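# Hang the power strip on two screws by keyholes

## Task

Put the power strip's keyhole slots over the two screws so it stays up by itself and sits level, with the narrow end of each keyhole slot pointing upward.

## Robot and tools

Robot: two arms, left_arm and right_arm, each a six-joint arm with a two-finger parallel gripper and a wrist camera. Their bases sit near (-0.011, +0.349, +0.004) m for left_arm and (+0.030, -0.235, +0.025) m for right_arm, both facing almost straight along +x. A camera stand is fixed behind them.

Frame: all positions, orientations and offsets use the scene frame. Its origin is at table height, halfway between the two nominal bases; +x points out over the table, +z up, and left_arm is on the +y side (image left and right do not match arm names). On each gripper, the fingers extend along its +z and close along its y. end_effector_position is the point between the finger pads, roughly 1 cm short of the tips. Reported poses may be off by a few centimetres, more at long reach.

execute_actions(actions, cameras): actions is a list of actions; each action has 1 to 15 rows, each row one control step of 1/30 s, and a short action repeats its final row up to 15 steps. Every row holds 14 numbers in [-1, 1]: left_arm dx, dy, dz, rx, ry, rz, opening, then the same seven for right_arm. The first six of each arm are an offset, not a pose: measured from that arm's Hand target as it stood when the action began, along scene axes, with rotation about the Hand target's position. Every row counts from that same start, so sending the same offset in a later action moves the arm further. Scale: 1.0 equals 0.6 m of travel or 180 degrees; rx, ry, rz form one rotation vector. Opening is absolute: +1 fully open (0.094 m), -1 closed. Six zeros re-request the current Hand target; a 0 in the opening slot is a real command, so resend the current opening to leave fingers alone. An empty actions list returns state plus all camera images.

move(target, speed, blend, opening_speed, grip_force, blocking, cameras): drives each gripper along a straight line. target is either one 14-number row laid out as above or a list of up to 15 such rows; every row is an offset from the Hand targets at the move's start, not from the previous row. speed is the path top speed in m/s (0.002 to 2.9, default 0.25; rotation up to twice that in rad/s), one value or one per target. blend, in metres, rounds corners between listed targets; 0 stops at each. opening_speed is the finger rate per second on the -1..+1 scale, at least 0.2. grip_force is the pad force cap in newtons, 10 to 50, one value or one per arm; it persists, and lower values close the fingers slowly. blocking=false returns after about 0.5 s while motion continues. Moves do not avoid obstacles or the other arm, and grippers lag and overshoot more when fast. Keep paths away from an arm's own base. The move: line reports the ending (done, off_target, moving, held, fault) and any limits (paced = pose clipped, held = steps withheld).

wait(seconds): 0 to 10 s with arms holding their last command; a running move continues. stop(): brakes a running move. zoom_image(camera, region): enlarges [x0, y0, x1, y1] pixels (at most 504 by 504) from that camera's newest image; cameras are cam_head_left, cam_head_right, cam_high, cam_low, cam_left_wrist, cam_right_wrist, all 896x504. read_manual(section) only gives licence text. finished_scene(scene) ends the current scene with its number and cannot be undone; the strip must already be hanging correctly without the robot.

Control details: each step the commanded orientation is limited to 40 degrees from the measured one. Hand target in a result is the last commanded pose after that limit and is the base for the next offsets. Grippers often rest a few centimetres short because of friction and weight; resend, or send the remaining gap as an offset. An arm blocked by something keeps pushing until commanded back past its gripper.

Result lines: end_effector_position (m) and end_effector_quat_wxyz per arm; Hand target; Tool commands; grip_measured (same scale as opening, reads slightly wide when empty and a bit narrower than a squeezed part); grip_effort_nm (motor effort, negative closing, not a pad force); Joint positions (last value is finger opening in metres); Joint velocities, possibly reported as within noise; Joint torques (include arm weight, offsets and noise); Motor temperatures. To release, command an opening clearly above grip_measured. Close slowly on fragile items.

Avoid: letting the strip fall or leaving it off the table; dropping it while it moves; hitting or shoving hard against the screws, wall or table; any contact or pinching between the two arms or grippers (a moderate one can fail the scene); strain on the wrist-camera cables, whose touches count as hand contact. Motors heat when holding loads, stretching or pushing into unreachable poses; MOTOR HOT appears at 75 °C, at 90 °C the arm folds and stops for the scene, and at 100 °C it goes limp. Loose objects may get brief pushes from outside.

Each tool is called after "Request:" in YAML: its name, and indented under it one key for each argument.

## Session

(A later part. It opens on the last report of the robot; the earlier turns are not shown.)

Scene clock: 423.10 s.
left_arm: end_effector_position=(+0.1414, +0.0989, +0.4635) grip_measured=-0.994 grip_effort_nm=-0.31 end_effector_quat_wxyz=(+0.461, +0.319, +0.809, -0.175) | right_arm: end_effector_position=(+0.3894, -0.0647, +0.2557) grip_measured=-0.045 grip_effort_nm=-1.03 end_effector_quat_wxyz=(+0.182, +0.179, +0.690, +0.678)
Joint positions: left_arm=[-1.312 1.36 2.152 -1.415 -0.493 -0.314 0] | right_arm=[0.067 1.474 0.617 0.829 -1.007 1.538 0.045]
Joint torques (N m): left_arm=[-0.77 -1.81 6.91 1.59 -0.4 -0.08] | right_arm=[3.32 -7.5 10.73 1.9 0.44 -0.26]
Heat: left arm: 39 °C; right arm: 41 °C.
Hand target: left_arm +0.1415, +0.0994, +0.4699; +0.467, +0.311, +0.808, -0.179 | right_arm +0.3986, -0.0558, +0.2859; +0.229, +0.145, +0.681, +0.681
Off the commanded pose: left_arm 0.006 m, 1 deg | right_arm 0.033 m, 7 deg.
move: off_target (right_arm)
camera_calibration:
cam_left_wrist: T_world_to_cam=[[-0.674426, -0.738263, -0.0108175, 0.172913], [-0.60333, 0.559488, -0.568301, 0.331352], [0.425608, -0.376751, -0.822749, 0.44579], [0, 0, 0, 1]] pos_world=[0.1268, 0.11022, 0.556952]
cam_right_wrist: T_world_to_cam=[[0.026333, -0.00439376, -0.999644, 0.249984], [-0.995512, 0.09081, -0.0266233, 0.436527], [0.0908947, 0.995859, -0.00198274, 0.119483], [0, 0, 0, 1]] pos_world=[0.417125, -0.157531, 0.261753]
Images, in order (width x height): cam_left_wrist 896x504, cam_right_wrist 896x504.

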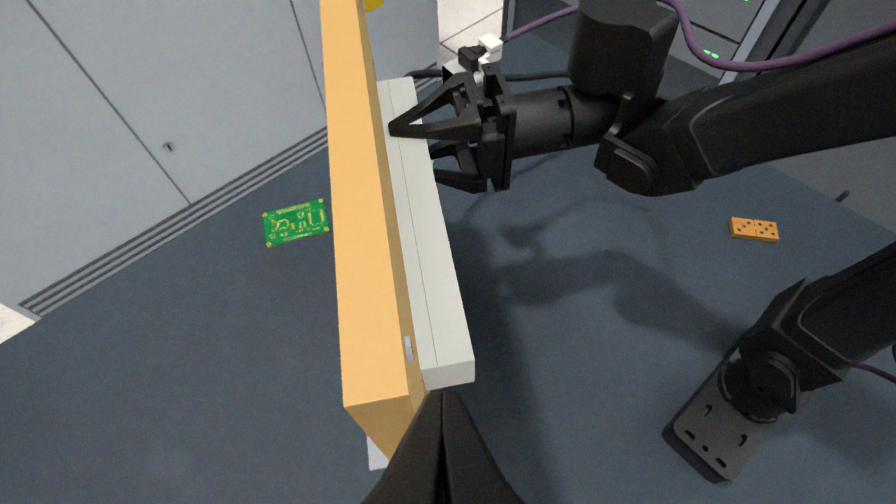

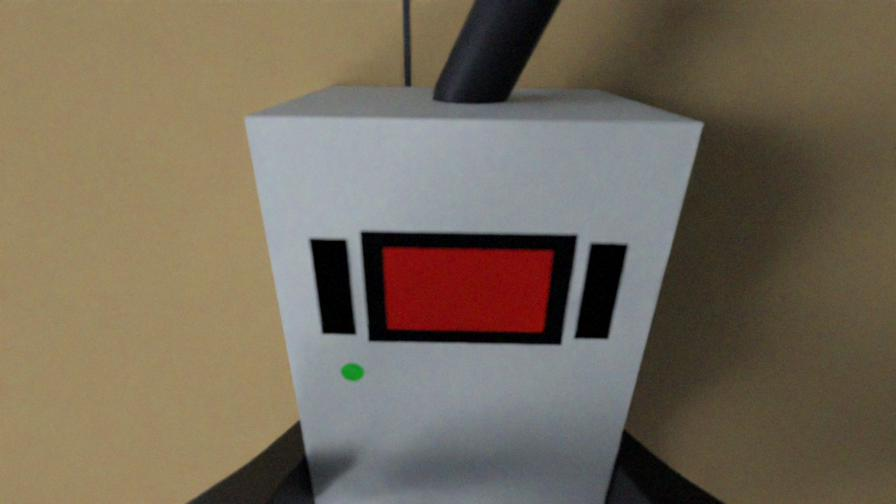

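Request:
move:
  target:
    - [0,0,0,0,0,0,-1.0,-0.0038,-0.0065,0,0,0,0,-0.6]
    - [0,0,0,0,0,0,-1.0,-0.0038,-0.0065,-0.02,-0.0145,0.0083,0,-0.6]
  speed: [0.05,0.03]
  cameras: ["cam_left_wrist","cam_right_wrist"]

Request:
zoom_image:
  camera: "cam_right_wrist"
  region: [370, 0, 470, 100]

Request:
zoom_image:
  camera: "cam_left_wrist"
  region: [340, 60, 500, 400]

Scene clock: 426.43 s.
left_arm: end_effector_position=(+0.1414, +0.0989, +0.4635) grip_measured=-0.994 grip_effort_nm=-0.31 end_effector_quat_wxyz=(+0.461, +0.319, +0.809, -0.175) | right_arm: end_effector_position=(+0.3888, -0.0651, +0.2548) grip_measured=-0.045 grip_effort_nm=-1.03 end_effector_quat_wxyz=(+0.179, +0.182, +0.699, +0.668)
Joint positions: left_arm=[-1.312 1.36 2.152 -1.415 -0.493 -0.314 0] | right_arm=[0.067 1.45 0.634 0.735 -1.005 1.495 0.045]
Joint torques (N m): left_arm=[-0.76 -1.81 6.9 1.58 -0.41 -0.09] | right_arm=[1.84 -6.49 9.68 1.76 0.33 -0.54]
Heat: left arm: 39 °C; right arm: 41 °C.
Hand target: left_arm +0.1415, +0.0994, +0.4699; +0.467, +0.311, +0.808, -0.179 | right_arm +0.3964, -0.0597, +0.2741; +0.223, +0.148, +0.699, +0.663
Off the commanded pose: left_arm 0.006 m, 1 deg | right_arm 0.021 m, 6 deg.
move: off_target (right_arm)
camera_calibration:
cam_left_wrist: T_world_to_cam=[[-0.674426, -0.738263, -0.0108175, 0.172913], [-0.60333, 0.559488, -0.568301, 0.331352], [0.425608, -0.376751, -0.822749, 0.44579], [0, 0, 0, 1]] pos_world=[0.1268, 0.11022, 0.556952]
cam_right_wrist: T_world_to_cam=[[0.010896, -0.0279831, -0.999549, 0.253494], [-0.995765, 0.0909488, -0.0134009, 0.432682], [0.0912828, 0.995462, -0.0268737, 0.126176], [0, 0, 0, 1]] pos_world=[0.41657, -0.157862, 0.262569]
Images, in order (width x height): cam_left_wrist 896x504, cam_right_wrist 896x504.

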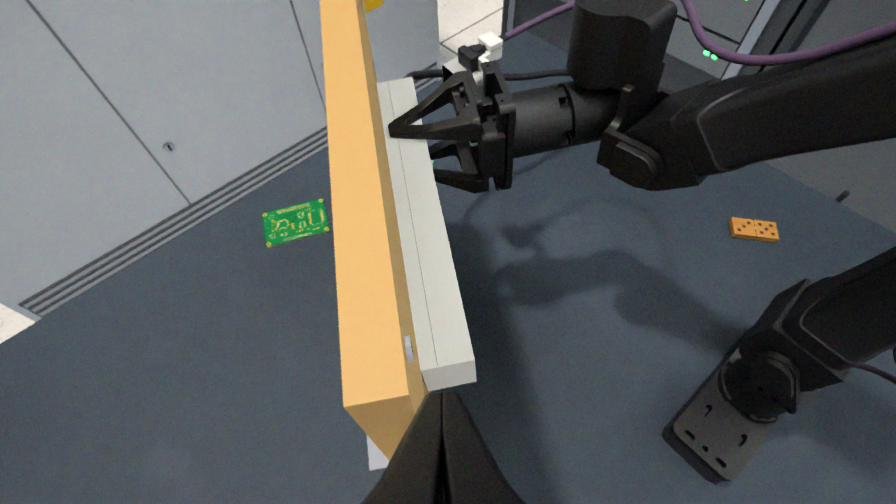

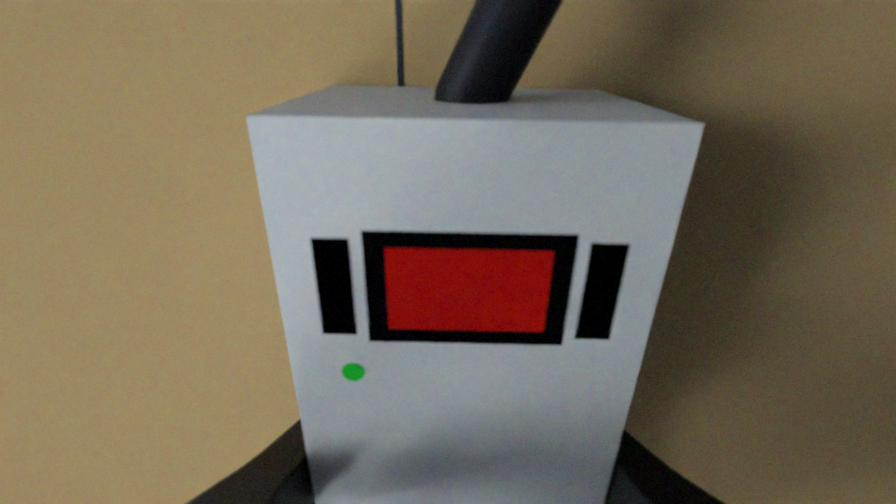

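Scaled by 5.040 from the camera's 896x504 image, which has a finer 1280x720 frame.

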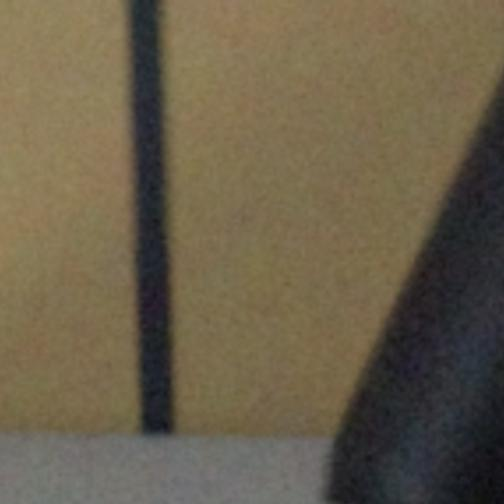

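Scaled by 1.482 from the camera's 896x504 image, which has a finer 1280x720 frame.

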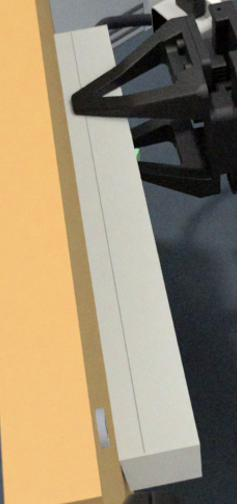

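Request:
move:
  target:
    - [0,0,0,0,0,0,-1.0,0,0,-0.0133,0.0072,-0.0042,0,-0.6]
    - [0,0,0,0,0,0,-1.0,0,0,-0.0267,0.0145,-0.0083,0,-0.6]
  speed: [0.03,0.03]
  cameras: ["cam_left_wrist","cam_right_wrist"]

Request:
zoom_image:
  camera: "cam_right_wrist"
  region: [350, 0, 450, 100]

Request:
zoom_image:
  camera: "cam_left_wrist"
  region: [340, 60, 500, 400]

Scene clock: 430.20 s.
left_arm: end_effector_position=(+0.1414, +0.0989, +0.4635) grip_measured=-0.994 grip_effort_nm=-0.31 end_effector_quat_wxyz=(+0.461, +0.319, +0.809, -0.175) | right_arm: end_effector_position=(+0.3894, -0.0644, +0.2544) grip_measured=-0.045 grip_effort_nm=-1.03 end_effector_quat_wxyz=(+0.183, +0.172, +0.684, +0.684)
Joint positions: left_arm=[-1.312 1.36 2.152 -1.415 -0.493 -0.314 0] | right_arm=[0.065 1.501 0.606 0.902 -1.018 1.563 0.045]
Joint torques (N m): left_arm=[-0.77 -1.81 6.9 1.58 -0.41 -0.08] | right_arm=[2.21 -4.07 6.24 2.31 0.44 -0.65]
Heat: left arm: 39 °C; right arm: 41 °C.
Hand target: left_arm +0.1415, +0.0994, +0.4699; +0.467, +0.311, +0.808, -0.179 | right_arm +0.3963, -0.0597, +0.2581; +0.229, +0.144, +0.681, +0.681
Off the commanded pose: left_arm 0.006 m, 1 deg | right_arm 0.009 m, 6 deg.
move: off_target (right_arm)
camera_calibration:
cam_left_wrist: T_world_to_cam=[[-0.674426, -0.738263, -0.0108175, 0.172913], [-0.60333, 0.559488, -0.568301, 0.331352], [0.425608, -0.376751, -0.822749, 0.44579], [0, 0, 0, 1]] pos_world=[0.1268, 0.11022, 0.556952]
cam_right_wrist: T_world_to_cam=[[0.0401542, 0.00965827, -0.999147, 0.244048], [-0.995872, 0.0818546, -0.0392313, 0.439194], [0.0814058, 0.996597, 0.0129052, 0.11919], [0, 0, 0, 1]] pos_world=[0.417879, -0.157092, 0.259532]
Images, in order (width x height): cam_left_wrist 896x504, cam_right_wrist 896x504.

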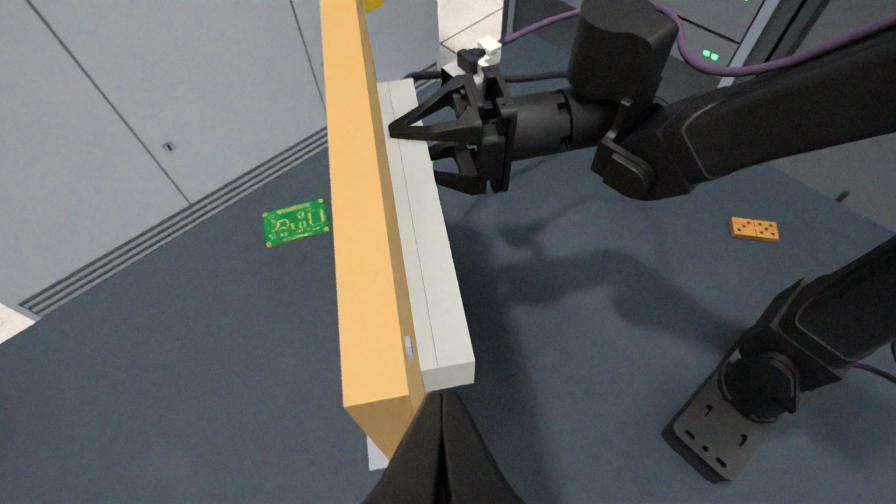

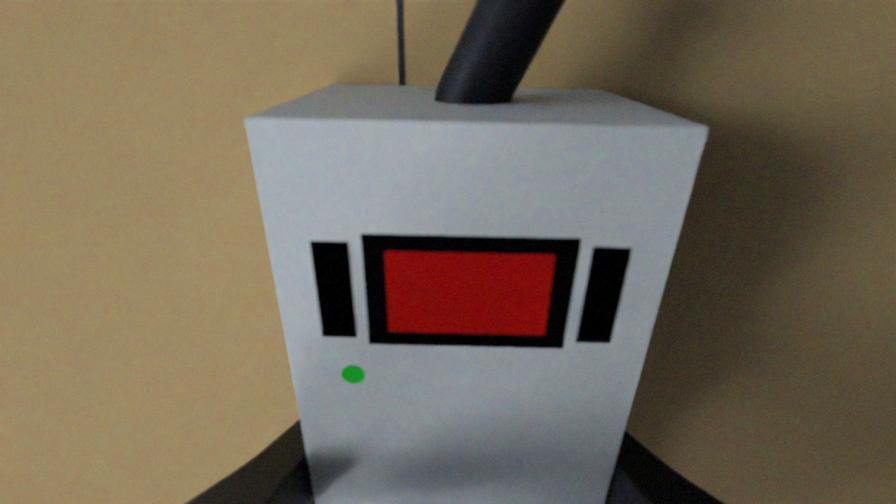

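Scaled by 5.040 from the camera's 896x504 image, which has a finer 1280x720 frame.

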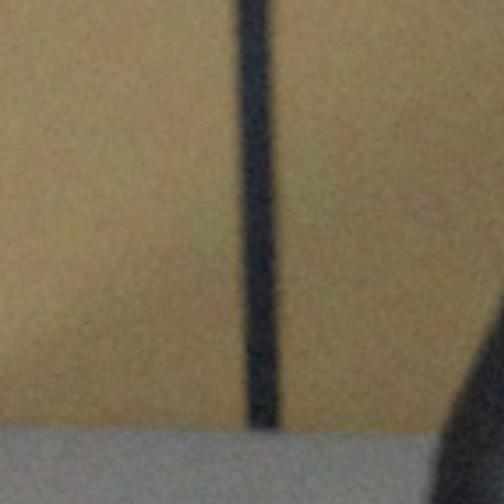

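Scaled by 1.482 from the camera's 896x504 image, which has a finer 1280x720 frame.

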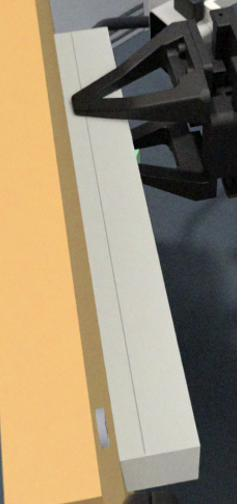

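Request:
zoom_image:
  camera: "cam_left_wrist"
  region: [405, 330, 485, 390]

Request:
zoom_image:
  camera: "cam_left_wrist"
  region: [365, 60, 435, 120]

Scaled by 6.300 from the camera's 896x504 image, which has a finer 1280x720 frame.

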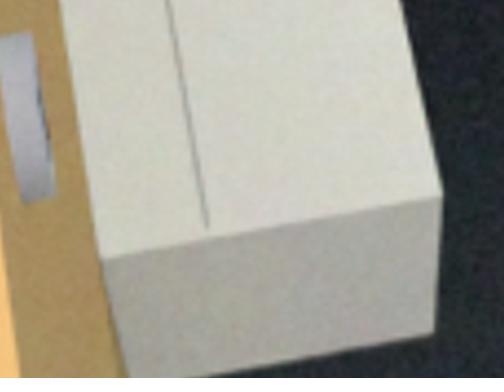

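Scaled by 7.200 from the camera's 896x504 image, which has a finer 1280x720 frame.

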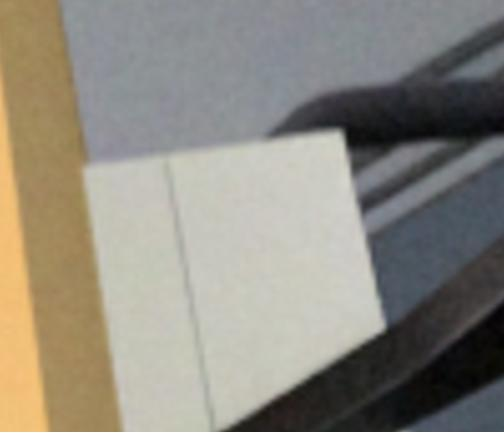

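Request:
move:
  target:
    - [0,0,0,0,0,0,-1.0,0.0062,-0.0093,-0.005,0,0,0,-0.6]
    - [0,0,0,0,0,0,-1.0,-0.014,0.0023,-0.005,0,0,0,-0.6]
  speed: [0.02,0.015]
  cameras: ["cam_right_wrist"]

Request:
zoom_image:
  camera: "cam_right_wrist"
  region: [350, 0, 450, 100]

Scene clock: 435.17 s.
left_arm: end_effector_position=(+0.1414, +0.0989, +0.4635) grip_measured=-0.994 grip_effort_nm=-0.31 end_effector_quat_wxyz=(+0.461, +0.319, +0.809, -0.175) | right_arm: end_effector_position=(+0.3885, -0.0639, +0.2451) grip_measured=-0.045 grip_effort_nm=-1.03 end_effector_quat_wxyz=(+0.191, +0.175, +0.683, +0.683)
Joint positions: left_arm=[-1.312 1.36 2.152 -1.415 -0.493 -0.314 0] | right_arm=[0.073 1.52 0.573 0.958 -0.995 1.557 0.045]
Joint torques (N m): left_arm=[-0.76 -1.84 6.9 1.58 -0.41 -0.08] | right_arm=[2.32 -7.02 5.48 2.08 0.35 -0.52]
Heat: left arm: 39 °C; right arm: 41 °C.
Hand target: left_arm +0.1415, +0.0994, +0.4699; +0.467, +0.311, +0.808, -0.179 | right_arm +0.3879, -0.0582, +0.2550; +0.229, +0.144, +0.681, +0.681
Off the commanded pose: left_arm 0.006 m, 1 deg | right_arm 0.011 m, 6 deg.
move: off_target (right_arm)
camera_calibration:
cam_right_wrist: T_world_to_cam=[[0.0487095, 0.00667763, -0.998791, 0.231219], [-0.994066, 0.0977003, -0.0478259, 0.440336], [0.0972628, 0.995193, 0.0113969, 0.113026], [0, 0, 0, 1]] pos_world=[0.415467, -0.157048, 0.25071]
Images, in order (width x height): cam_right_wrist 896x504.

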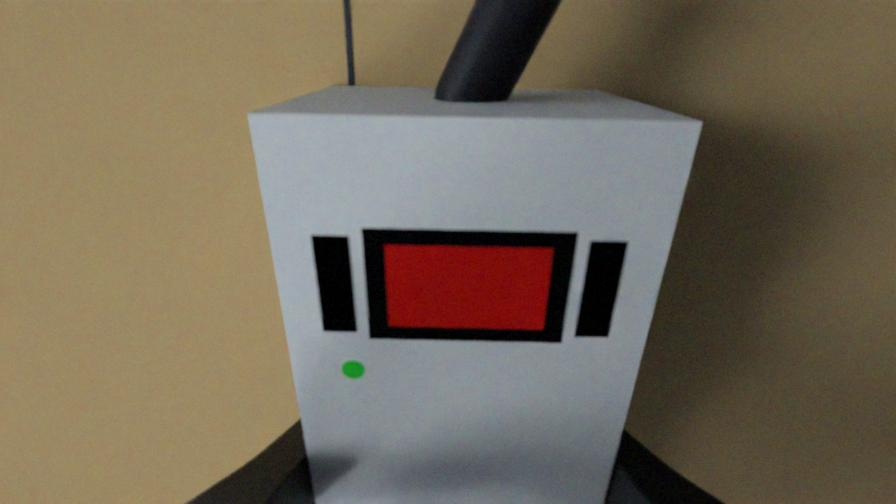

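Scaled by 5.040 from the camera's 896x504 image, which has a finer 1280x720 frame.

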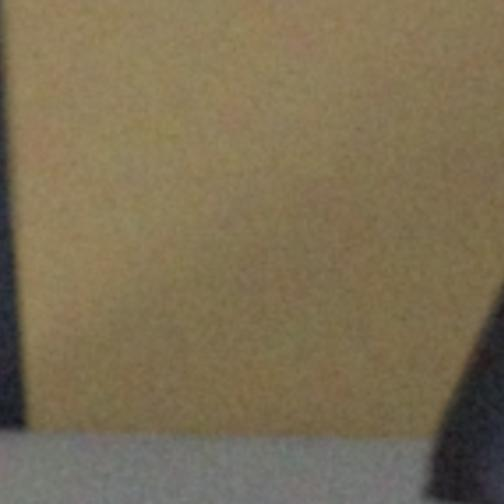

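Request:
move:
  target: [0,0,0,0,0,0,-1.0,0,0,-0.02,0,0,0,-0.6]
  speed: 0.03
  cameras: ["cam_right_wrist","cam_left_wrist"]

Request:
zoom_image:
  camera: "cam_right_wrist"
  region: [310, 0, 410, 100]

Request:
zoom_image:
  camera: "cam_left_wrist"
  region: [340, 60, 500, 400]

Scene clock: 436.87 s.
left_arm: end_effector_position=(+0.1414, +0.0989, +0.4635) grip_measured=-0.994 grip_effort_nm=-0.31 end_effector_quat_wxyz=(+0.461, +0.319, +0.809, -0.175) | right_arm: end_effector_position=(+0.3884, -0.0641, +0.2438) grip_measured=-0.045 grip_effort_nm=-1.03 end_effector_quat_wxyz=(+0.196, +0.176, +0.679, +0.685)
Joint positions: left_arm=[-1.312 1.36 2.152 -1.415 -0.493 -0.314 0] | right_arm=[0.075 1.529 0.558 0.999 -0.983 1.571 0.045]
Joint torques (N m): left_arm=[-0.77 -1.81 6.89 1.59 -0.41 -0.08] | right_arm=[2.07 -4.53 4.6 2.27 0.18 -0.69]
Heat: left arm: 39 °C; right arm: 41 °C.
Hand target: left_arm +0.1415, +0.0994, +0.4699; +0.467, +0.311, +0.808, -0.179 | right_arm +0.3880, -0.0583, +0.2431; +0.229, +0.144, +0.681, +0.681
Off the commanded pose: left_arm 0.006 m, 1 deg | right_arm 0.006 m, 5 deg.
move: off_target (right_arm)
camera_calibration:
cam_left_wrist: T_world_to_cam=[[-0.674426, -0.738263, -0.0108175, 0.172913], [-0.60333, 0.559488, -0.568301, 0.331352], [0.425608, -0.376751, -0.822749, 0.44579], [0, 0, 0, 1]] pos_world=[0.1268, 0.11022, 0.556952]
cam_right_wrist: T_world_to_cam=[[0.054475, 0.0143622, -0.998412, 0.228093], [-0.992859, 0.107055, -0.052632, 0.44146], [0.106129, 0.994149, 0.0200915, 0.107643], [0, 0, 0, 1]] pos_world=[0.414458, -0.15755, 0.248803]
Images, in order (width x height): cam_left_wrist 896x504, cam_right_wrist 896x504.

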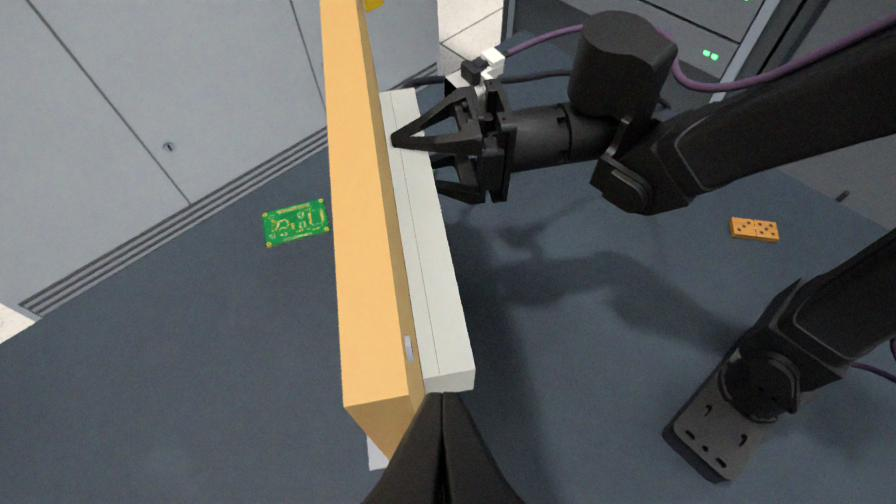

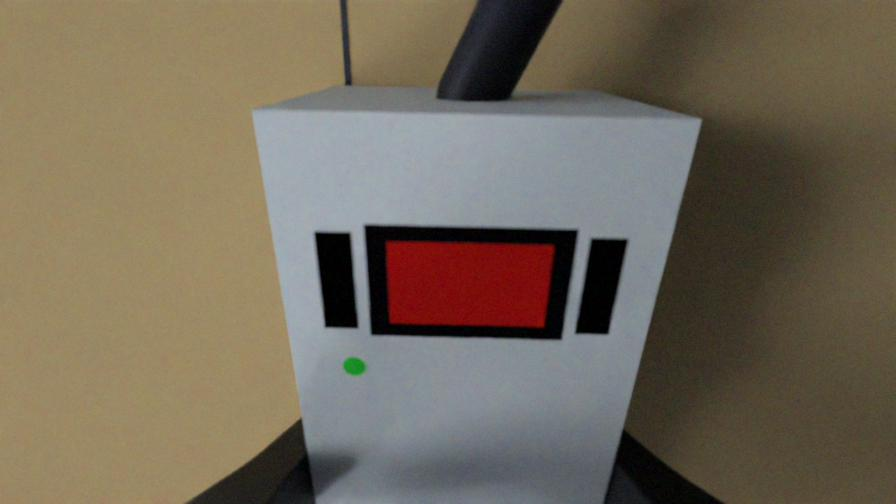

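Scaled by 5.040 from the camera's 896x504 image, which has a finer 1280x720 frame.

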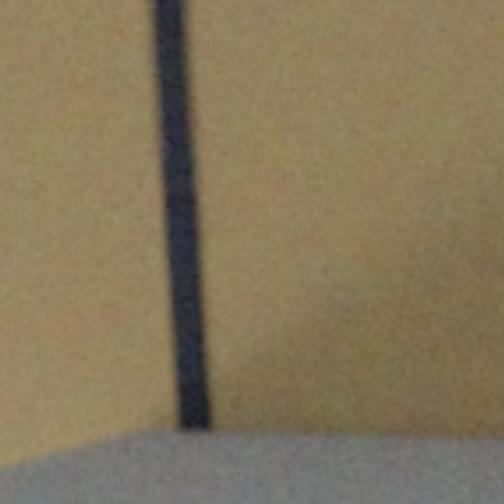

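Scaled by 1.482 from the camera's 896x504 image, which has a finer 1280x720 frame.

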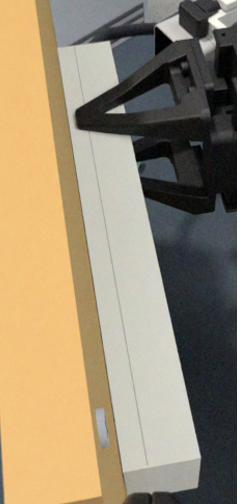

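Request:
move:
  target: [0,0,0,0,0,0,-1.0,0.0007,-0.0097,0.0012,0.0103,0.0276,0.0008,-0.6]
  speed: 0.04
  cameras: ["cam_right_wrist","cam_left_wrist","cam_head_right","cam_high"]

Request:
zoom_image:
  camera: "cam_right_wrist"
  region: [310, 0, 410, 100]

Request:
zoom_image:
  camera: "cam_left_wrist"
  region: [340, 60, 500, 400]

Request:
zoom_image:
  camera: "cam_high"
  region: [310, 110, 530, 260]

Scene clock: 441.93 s.
left_arm: end_effector_position=(+0.1414, +0.0989, +0.4635) grip_measured=-0.994 grip_effort_nm=-0.31 end_effector_quat_wxyz=(+0.461, +0.319, +0.809, -0.175) | right_arm: end_effector_position=(+0.3883, -0.0643, +0.2426) grip_measured=-0.045 grip_effort_nm=-1.03 end_effector_quat_wxyz=(+0.189, +0.182, +0.679, +0.686)
Joint positions: left_arm=[-1.312 1.36 2.152 -1.415 -0.493 -0.314 0] | right_arm=[0.074 1.529 0.558 0.992 -0.985 1.582 0.045]
Joint torques (N m): left_arm=[-0.77 -1.83 6.9 1.58 -0.41 -0.08] | right_arm=[0.28 -5.65 5.37 1.79 -0.03 -0.09]
Heat: left arm: 39 °C; right arm: 41 °C.
Hand target: left_arm +0.1415, +0.0994, +0.4699; +0.467, +0.311, +0.808, -0.179 | right_arm +0.3884, -0.0641, +0.2438; +0.196, +0.177, +0.679, +0.685
Off the commanded pose: left_arm 0.006 m, 1 deg | right_arm 0.001 m, 1 deg.
move: done
camera_calibration:
cam_left_wrist: T_world_to_cam=[[-0.674426, -0.738263, -0.0108175, 0.172913], [-0.60333, 0.559488, -0.568301, 0.331352], [0.425608, -0.376751, -0.822749, 0.44579], [0, 0, 0, 1]] pos_world=[0.1268, 0.11022, 0.556952]
cam_right_wrist: T_world_to_cam=[[0.0380241, 0.0195994, -0.999085, 0.233848], [-0.993722, 0.106019, -0.0357402, 0.437435], [0.105221, 0.994171, 0.0235077, 0.107333], [0, 0, 0, 1]] pos_world=[0.414503, -0.157667, 0.246745]
Images, in order (width x height): cam_head_right 896x504, cam_high 896x504, cam_left_wrist 896x504, cam_right_wrist 896x504.

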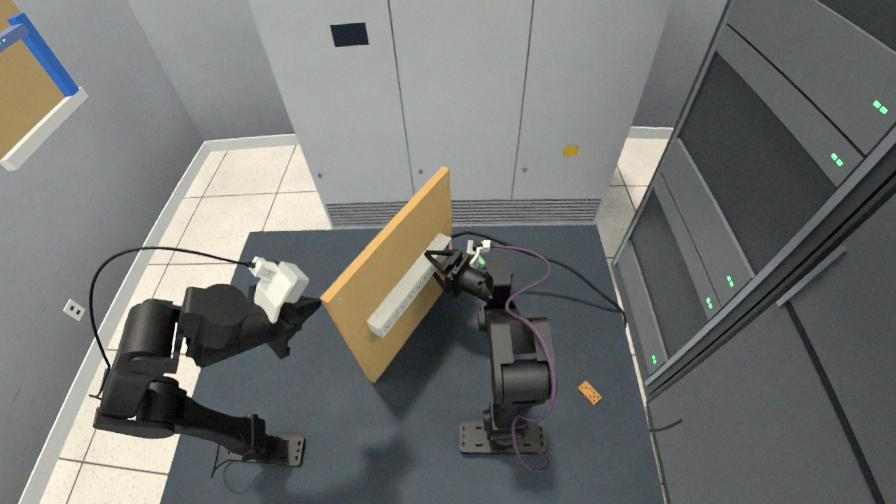

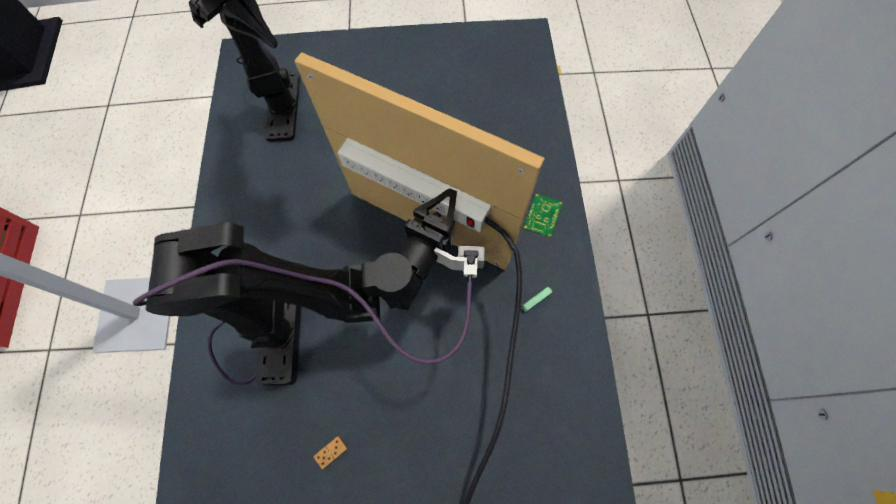

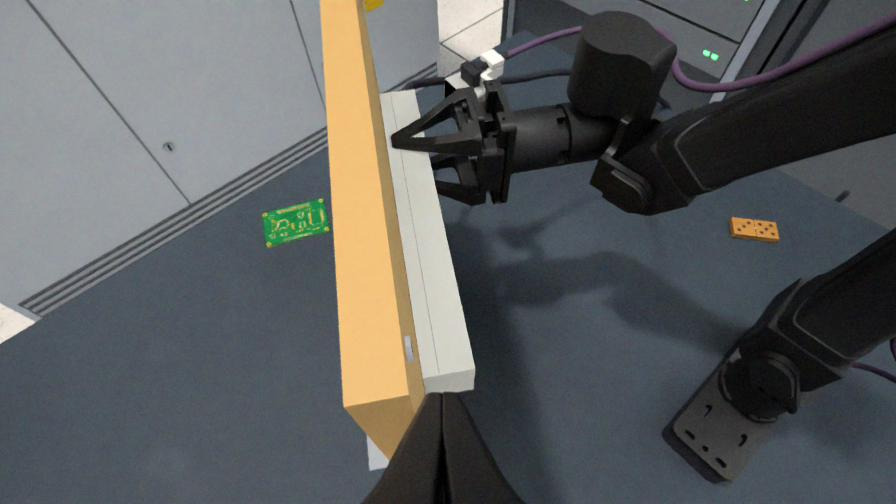

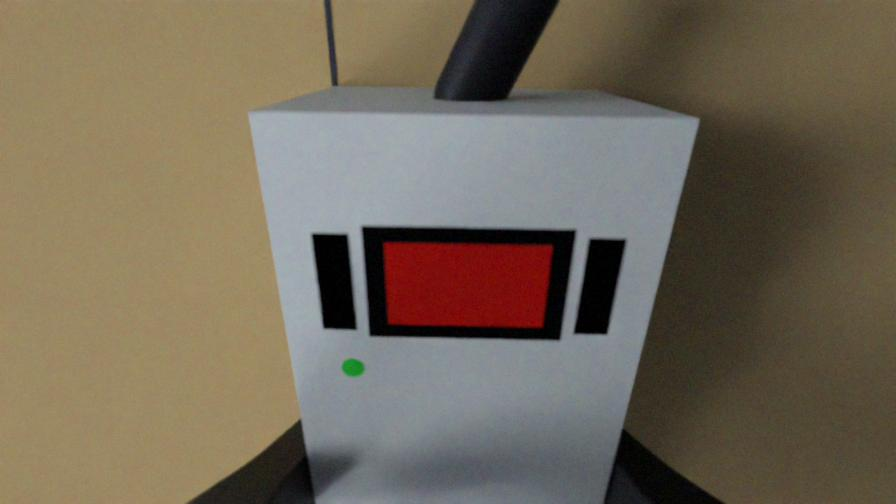

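Scaled by 5.040 from the camera's 896x504 image, which has a finer 1280x720 frame.

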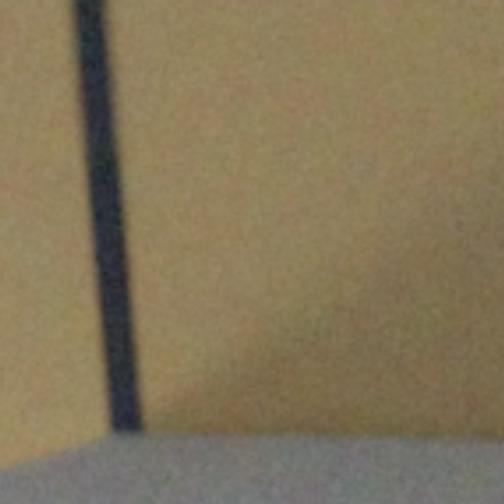

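Scaled by 1.482 from the camera's 896x504 image, which has a finer 1280x720 frame.

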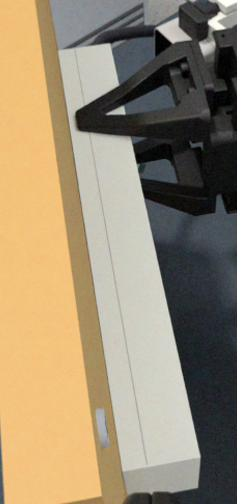

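Scaled by 2.291 from the camera's 896x504 image, which has a finer 1280x720 frame.

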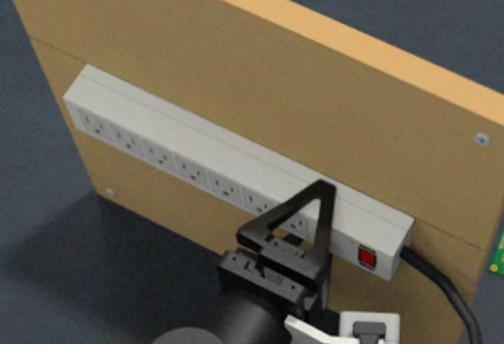

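Request:
move:
  target: [0,0,0,0,0,0,-1.0,0,0,0,0,0,0,0.3]
  speed: 0.04
  opening_speed: 0.5
  cameras: ["cam_right_wrist","cam_left_wrist"]

Scene clock: 444.60 s.
left_arm: end_effector_position=(+0.1414, +0.0989, +0.4635) grip_measured=-0.994 grip_effort_nm=-0.31 end_effector_quat_wxyz=(+0.461, +0.319, +0.809, -0.175) | right_arm: end_effector_position=(+0.3883, -0.0643, +0.2426) grip_measured=+0.298 grip_effort_nm=0.09 end_effector_quat_wxyz=(+0.189, +0.182, +0.679, +0.686)
Joint positions: left_arm=[-1.312 1.36 2.152 -1.415 -0.493 -0.314 0] | right_arm=[0.074 1.529 0.558 0.992 -0.985 1.582 0.061]
Joint torques (N m): left_arm=[-0.77 -1.83 6.9 1.58 -0.4 -0.08] | right_arm=[0.16 -5.65 5.5 1.76 0.01 -0.09]
Heat: left arm: 39 °C; right arm: 41 °C.
Hand target: left_arm +0.1415, +0.0994, +0.4699; +0.467, +0.311, +0.808, -0.179 | right_arm +0.3884, -0.0641, +0.2438; +0.196, +0.177, +0.679, +0.685
Off the commanded pose: left_arm 0.006 m, 1 deg | right_arm 0.001 m, 1 deg.
move: done
camera_calibration:
cam_left_wrist: T_world_to_cam=[[-0.674426, -0.738263, -0.0108175, 0.172913], [-0.60333, 0.559488, -0.568301, 0.331352], [0.425608, -0.376751, -0.822749, 0.44579], [0, 0, 0, 1]] pos_world=[0.1268, 0.11022, 0.556952]
cam_right_wrist: T_world_to_cam=[[0.037734, 0.0197311, -0.999093, 0.233892], [-0.993732, 0.106018, -0.0354378, 0.437362], [0.105223, 0.994168, 0.0236079, 0.10731], [0, 0, 0, 1]] pos_world=[0.414504, -0.157668, 0.246646]
Images, in order (width x height): cam_left_wrist 896x504, cam_right_wrist 896x504.

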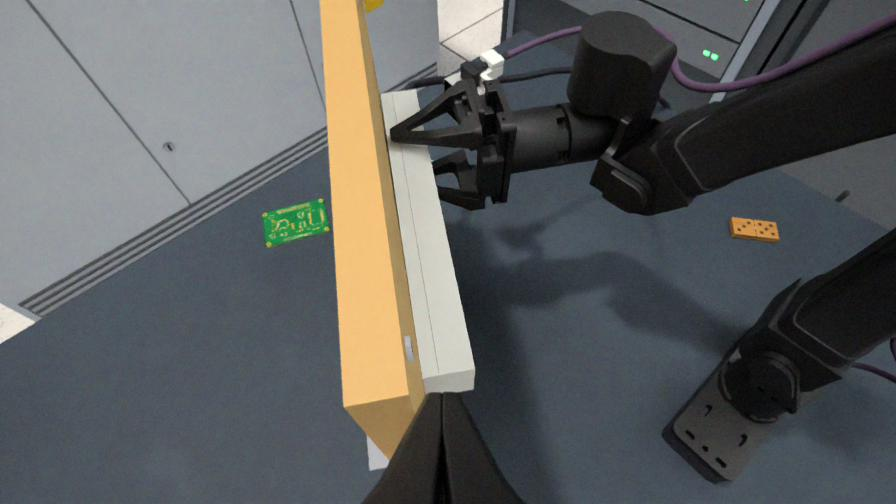

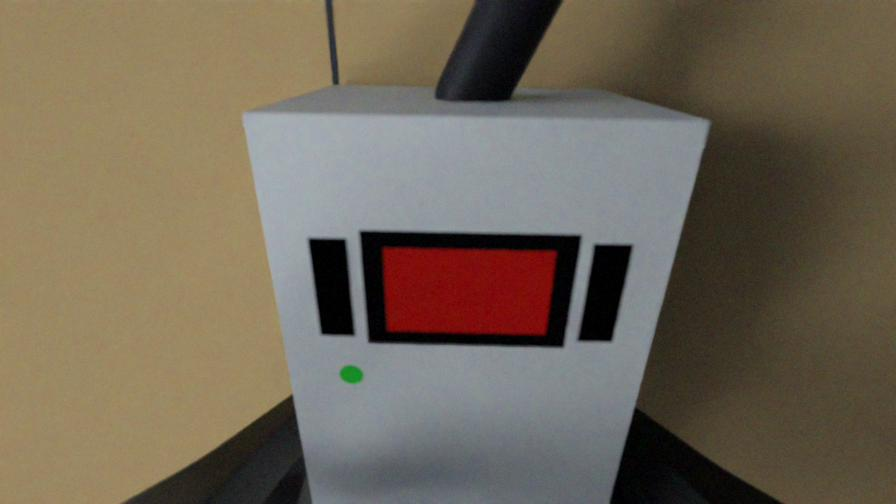

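Request:
move:
  target: [0,0,0,0,0,0,-1.0,-0.0675,-0.115,-0.0017,0,0,0,0.3]
  speed: 0.1
  cameras: ["cam_right_wrist","cam_left_wrist","cam_head_right","cam_high"]

Request:
zoom_image:
  camera: "cam_high"
  region: [310, 110, 530, 260]

Request:
zoom_image:
  camera: "cam_left_wrist"
  region: [340, 60, 500, 400]

Scene clock: 447.33 s.
left_arm: end_effector_position=(+0.1414, +0.0989, +0.4635) grip_measured=-0.994 grip_effort_nm=-0.31 end_effector_quat_wxyz=(+0.461, +0.319, +0.809, -0.175) | right_arm: end_effector_position=(+0.3527, -0.1333, +0.2375) grip_measured=+0.298 grip_effort_nm=0.09 end_effector_quat_wxyz=(+0.185, +0.191, +0.679, +0.685)
Joint positions: left_arm=[-1.312 1.36 2.152 -1.415 -0.493 -0.314 0] | right_arm=[-0.21 1.414 0.439 0.992 -1.264 1.598 0.061]
Joint torques (N m): left_arm=[-0.76 -1.81 6.9 1.58 -0.4 -0.09] | right_arm=[-0.27 -6.43 4.3 1.79 -0.14 0.02]
Heat: left arm: 39 °C; right arm: 41 °C.
Hand target: left_arm +0.1415, +0.0994, +0.4699; +0.467, +0.311, +0.808, -0.179 | right_arm +0.3478, -0.1331, +0.2428; +0.196, +0.177, +0.679, +0.685
Off the commanded pose: left_arm 0.006 m, 1 deg | right_arm 0.007 m, 2 deg.
move: done
camera_calibration:
cam_left_wrist: T_world_to_cam=[[-0.674426, -0.738263, -0.0108175, 0.172913], [-0.60333, 0.559488, -0.568301, 0.331352], [0.425608, -0.376751, -0.822749, 0.44579], [0, 0, 0, 1]] pos_world=[0.1268, 0.11022, 0.556952]
cam_right_wrist: T_world_to_cam=[[0.0204744, 0.0223736, -0.99954, 0.238104], [-0.99354, 0.112075, -0.0178428, 0.405737], [0.111625, 0.993448, 0.0245237, 0.177223], [0, 0, 0, 1]] pos_world=[0.378458, -0.226862, 0.240887]
Images, in order (width x height): cam_head_right 896x504, cam_high 896x504, cam_left_wrist 896x504, cam_right_wrist 896x504.

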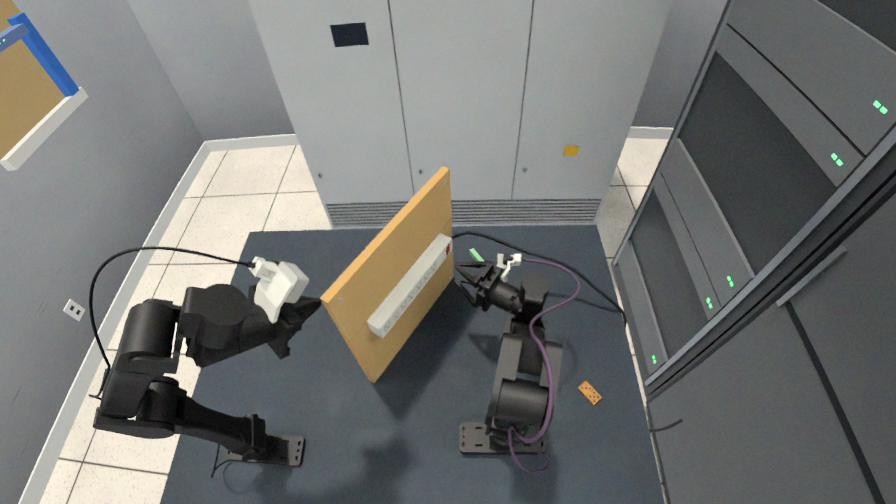

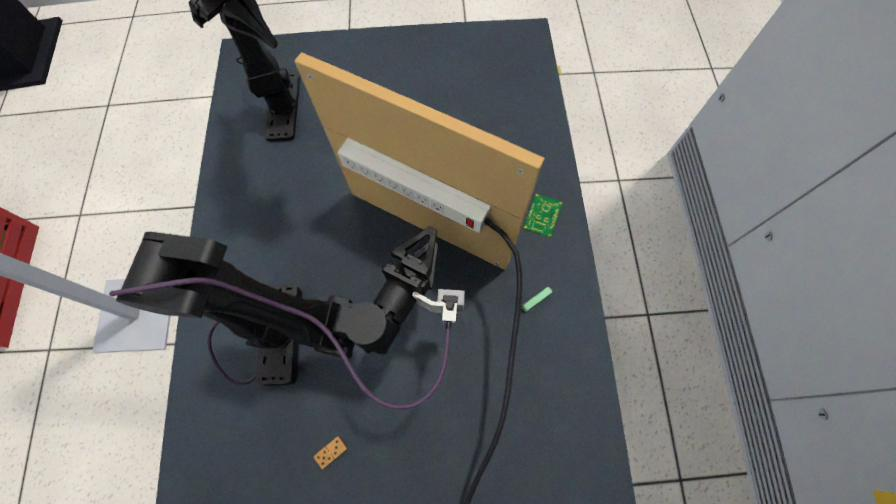

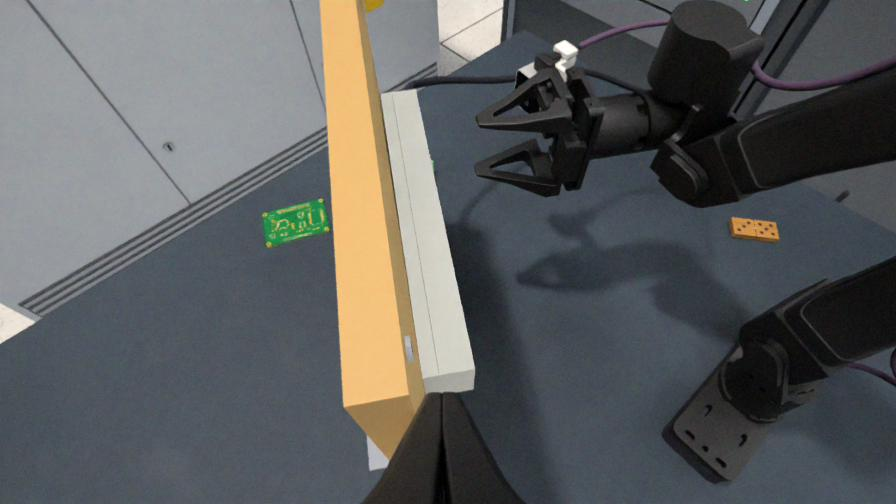

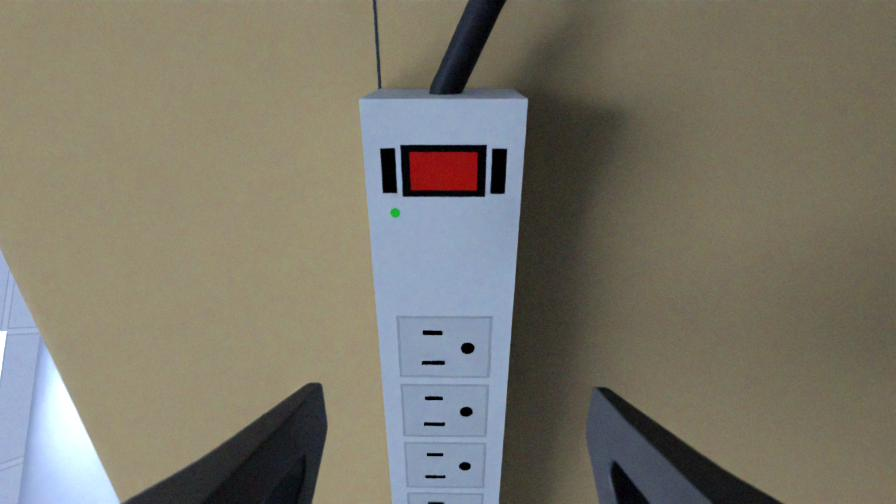

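Scaled by 2.291 from the camera's 896x504 image, which has a finer 1280x720 frame.

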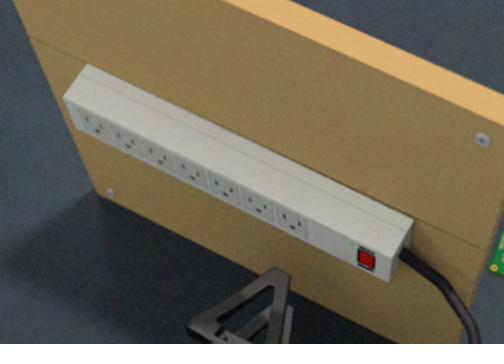

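Scaled by 1.482 from the camera's 896x504 image, which has a finer 1280x720 frame.

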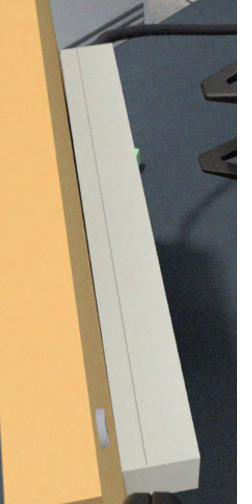

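Request:
finished_scene:
  scene: 1

The scene is finished: the task was done.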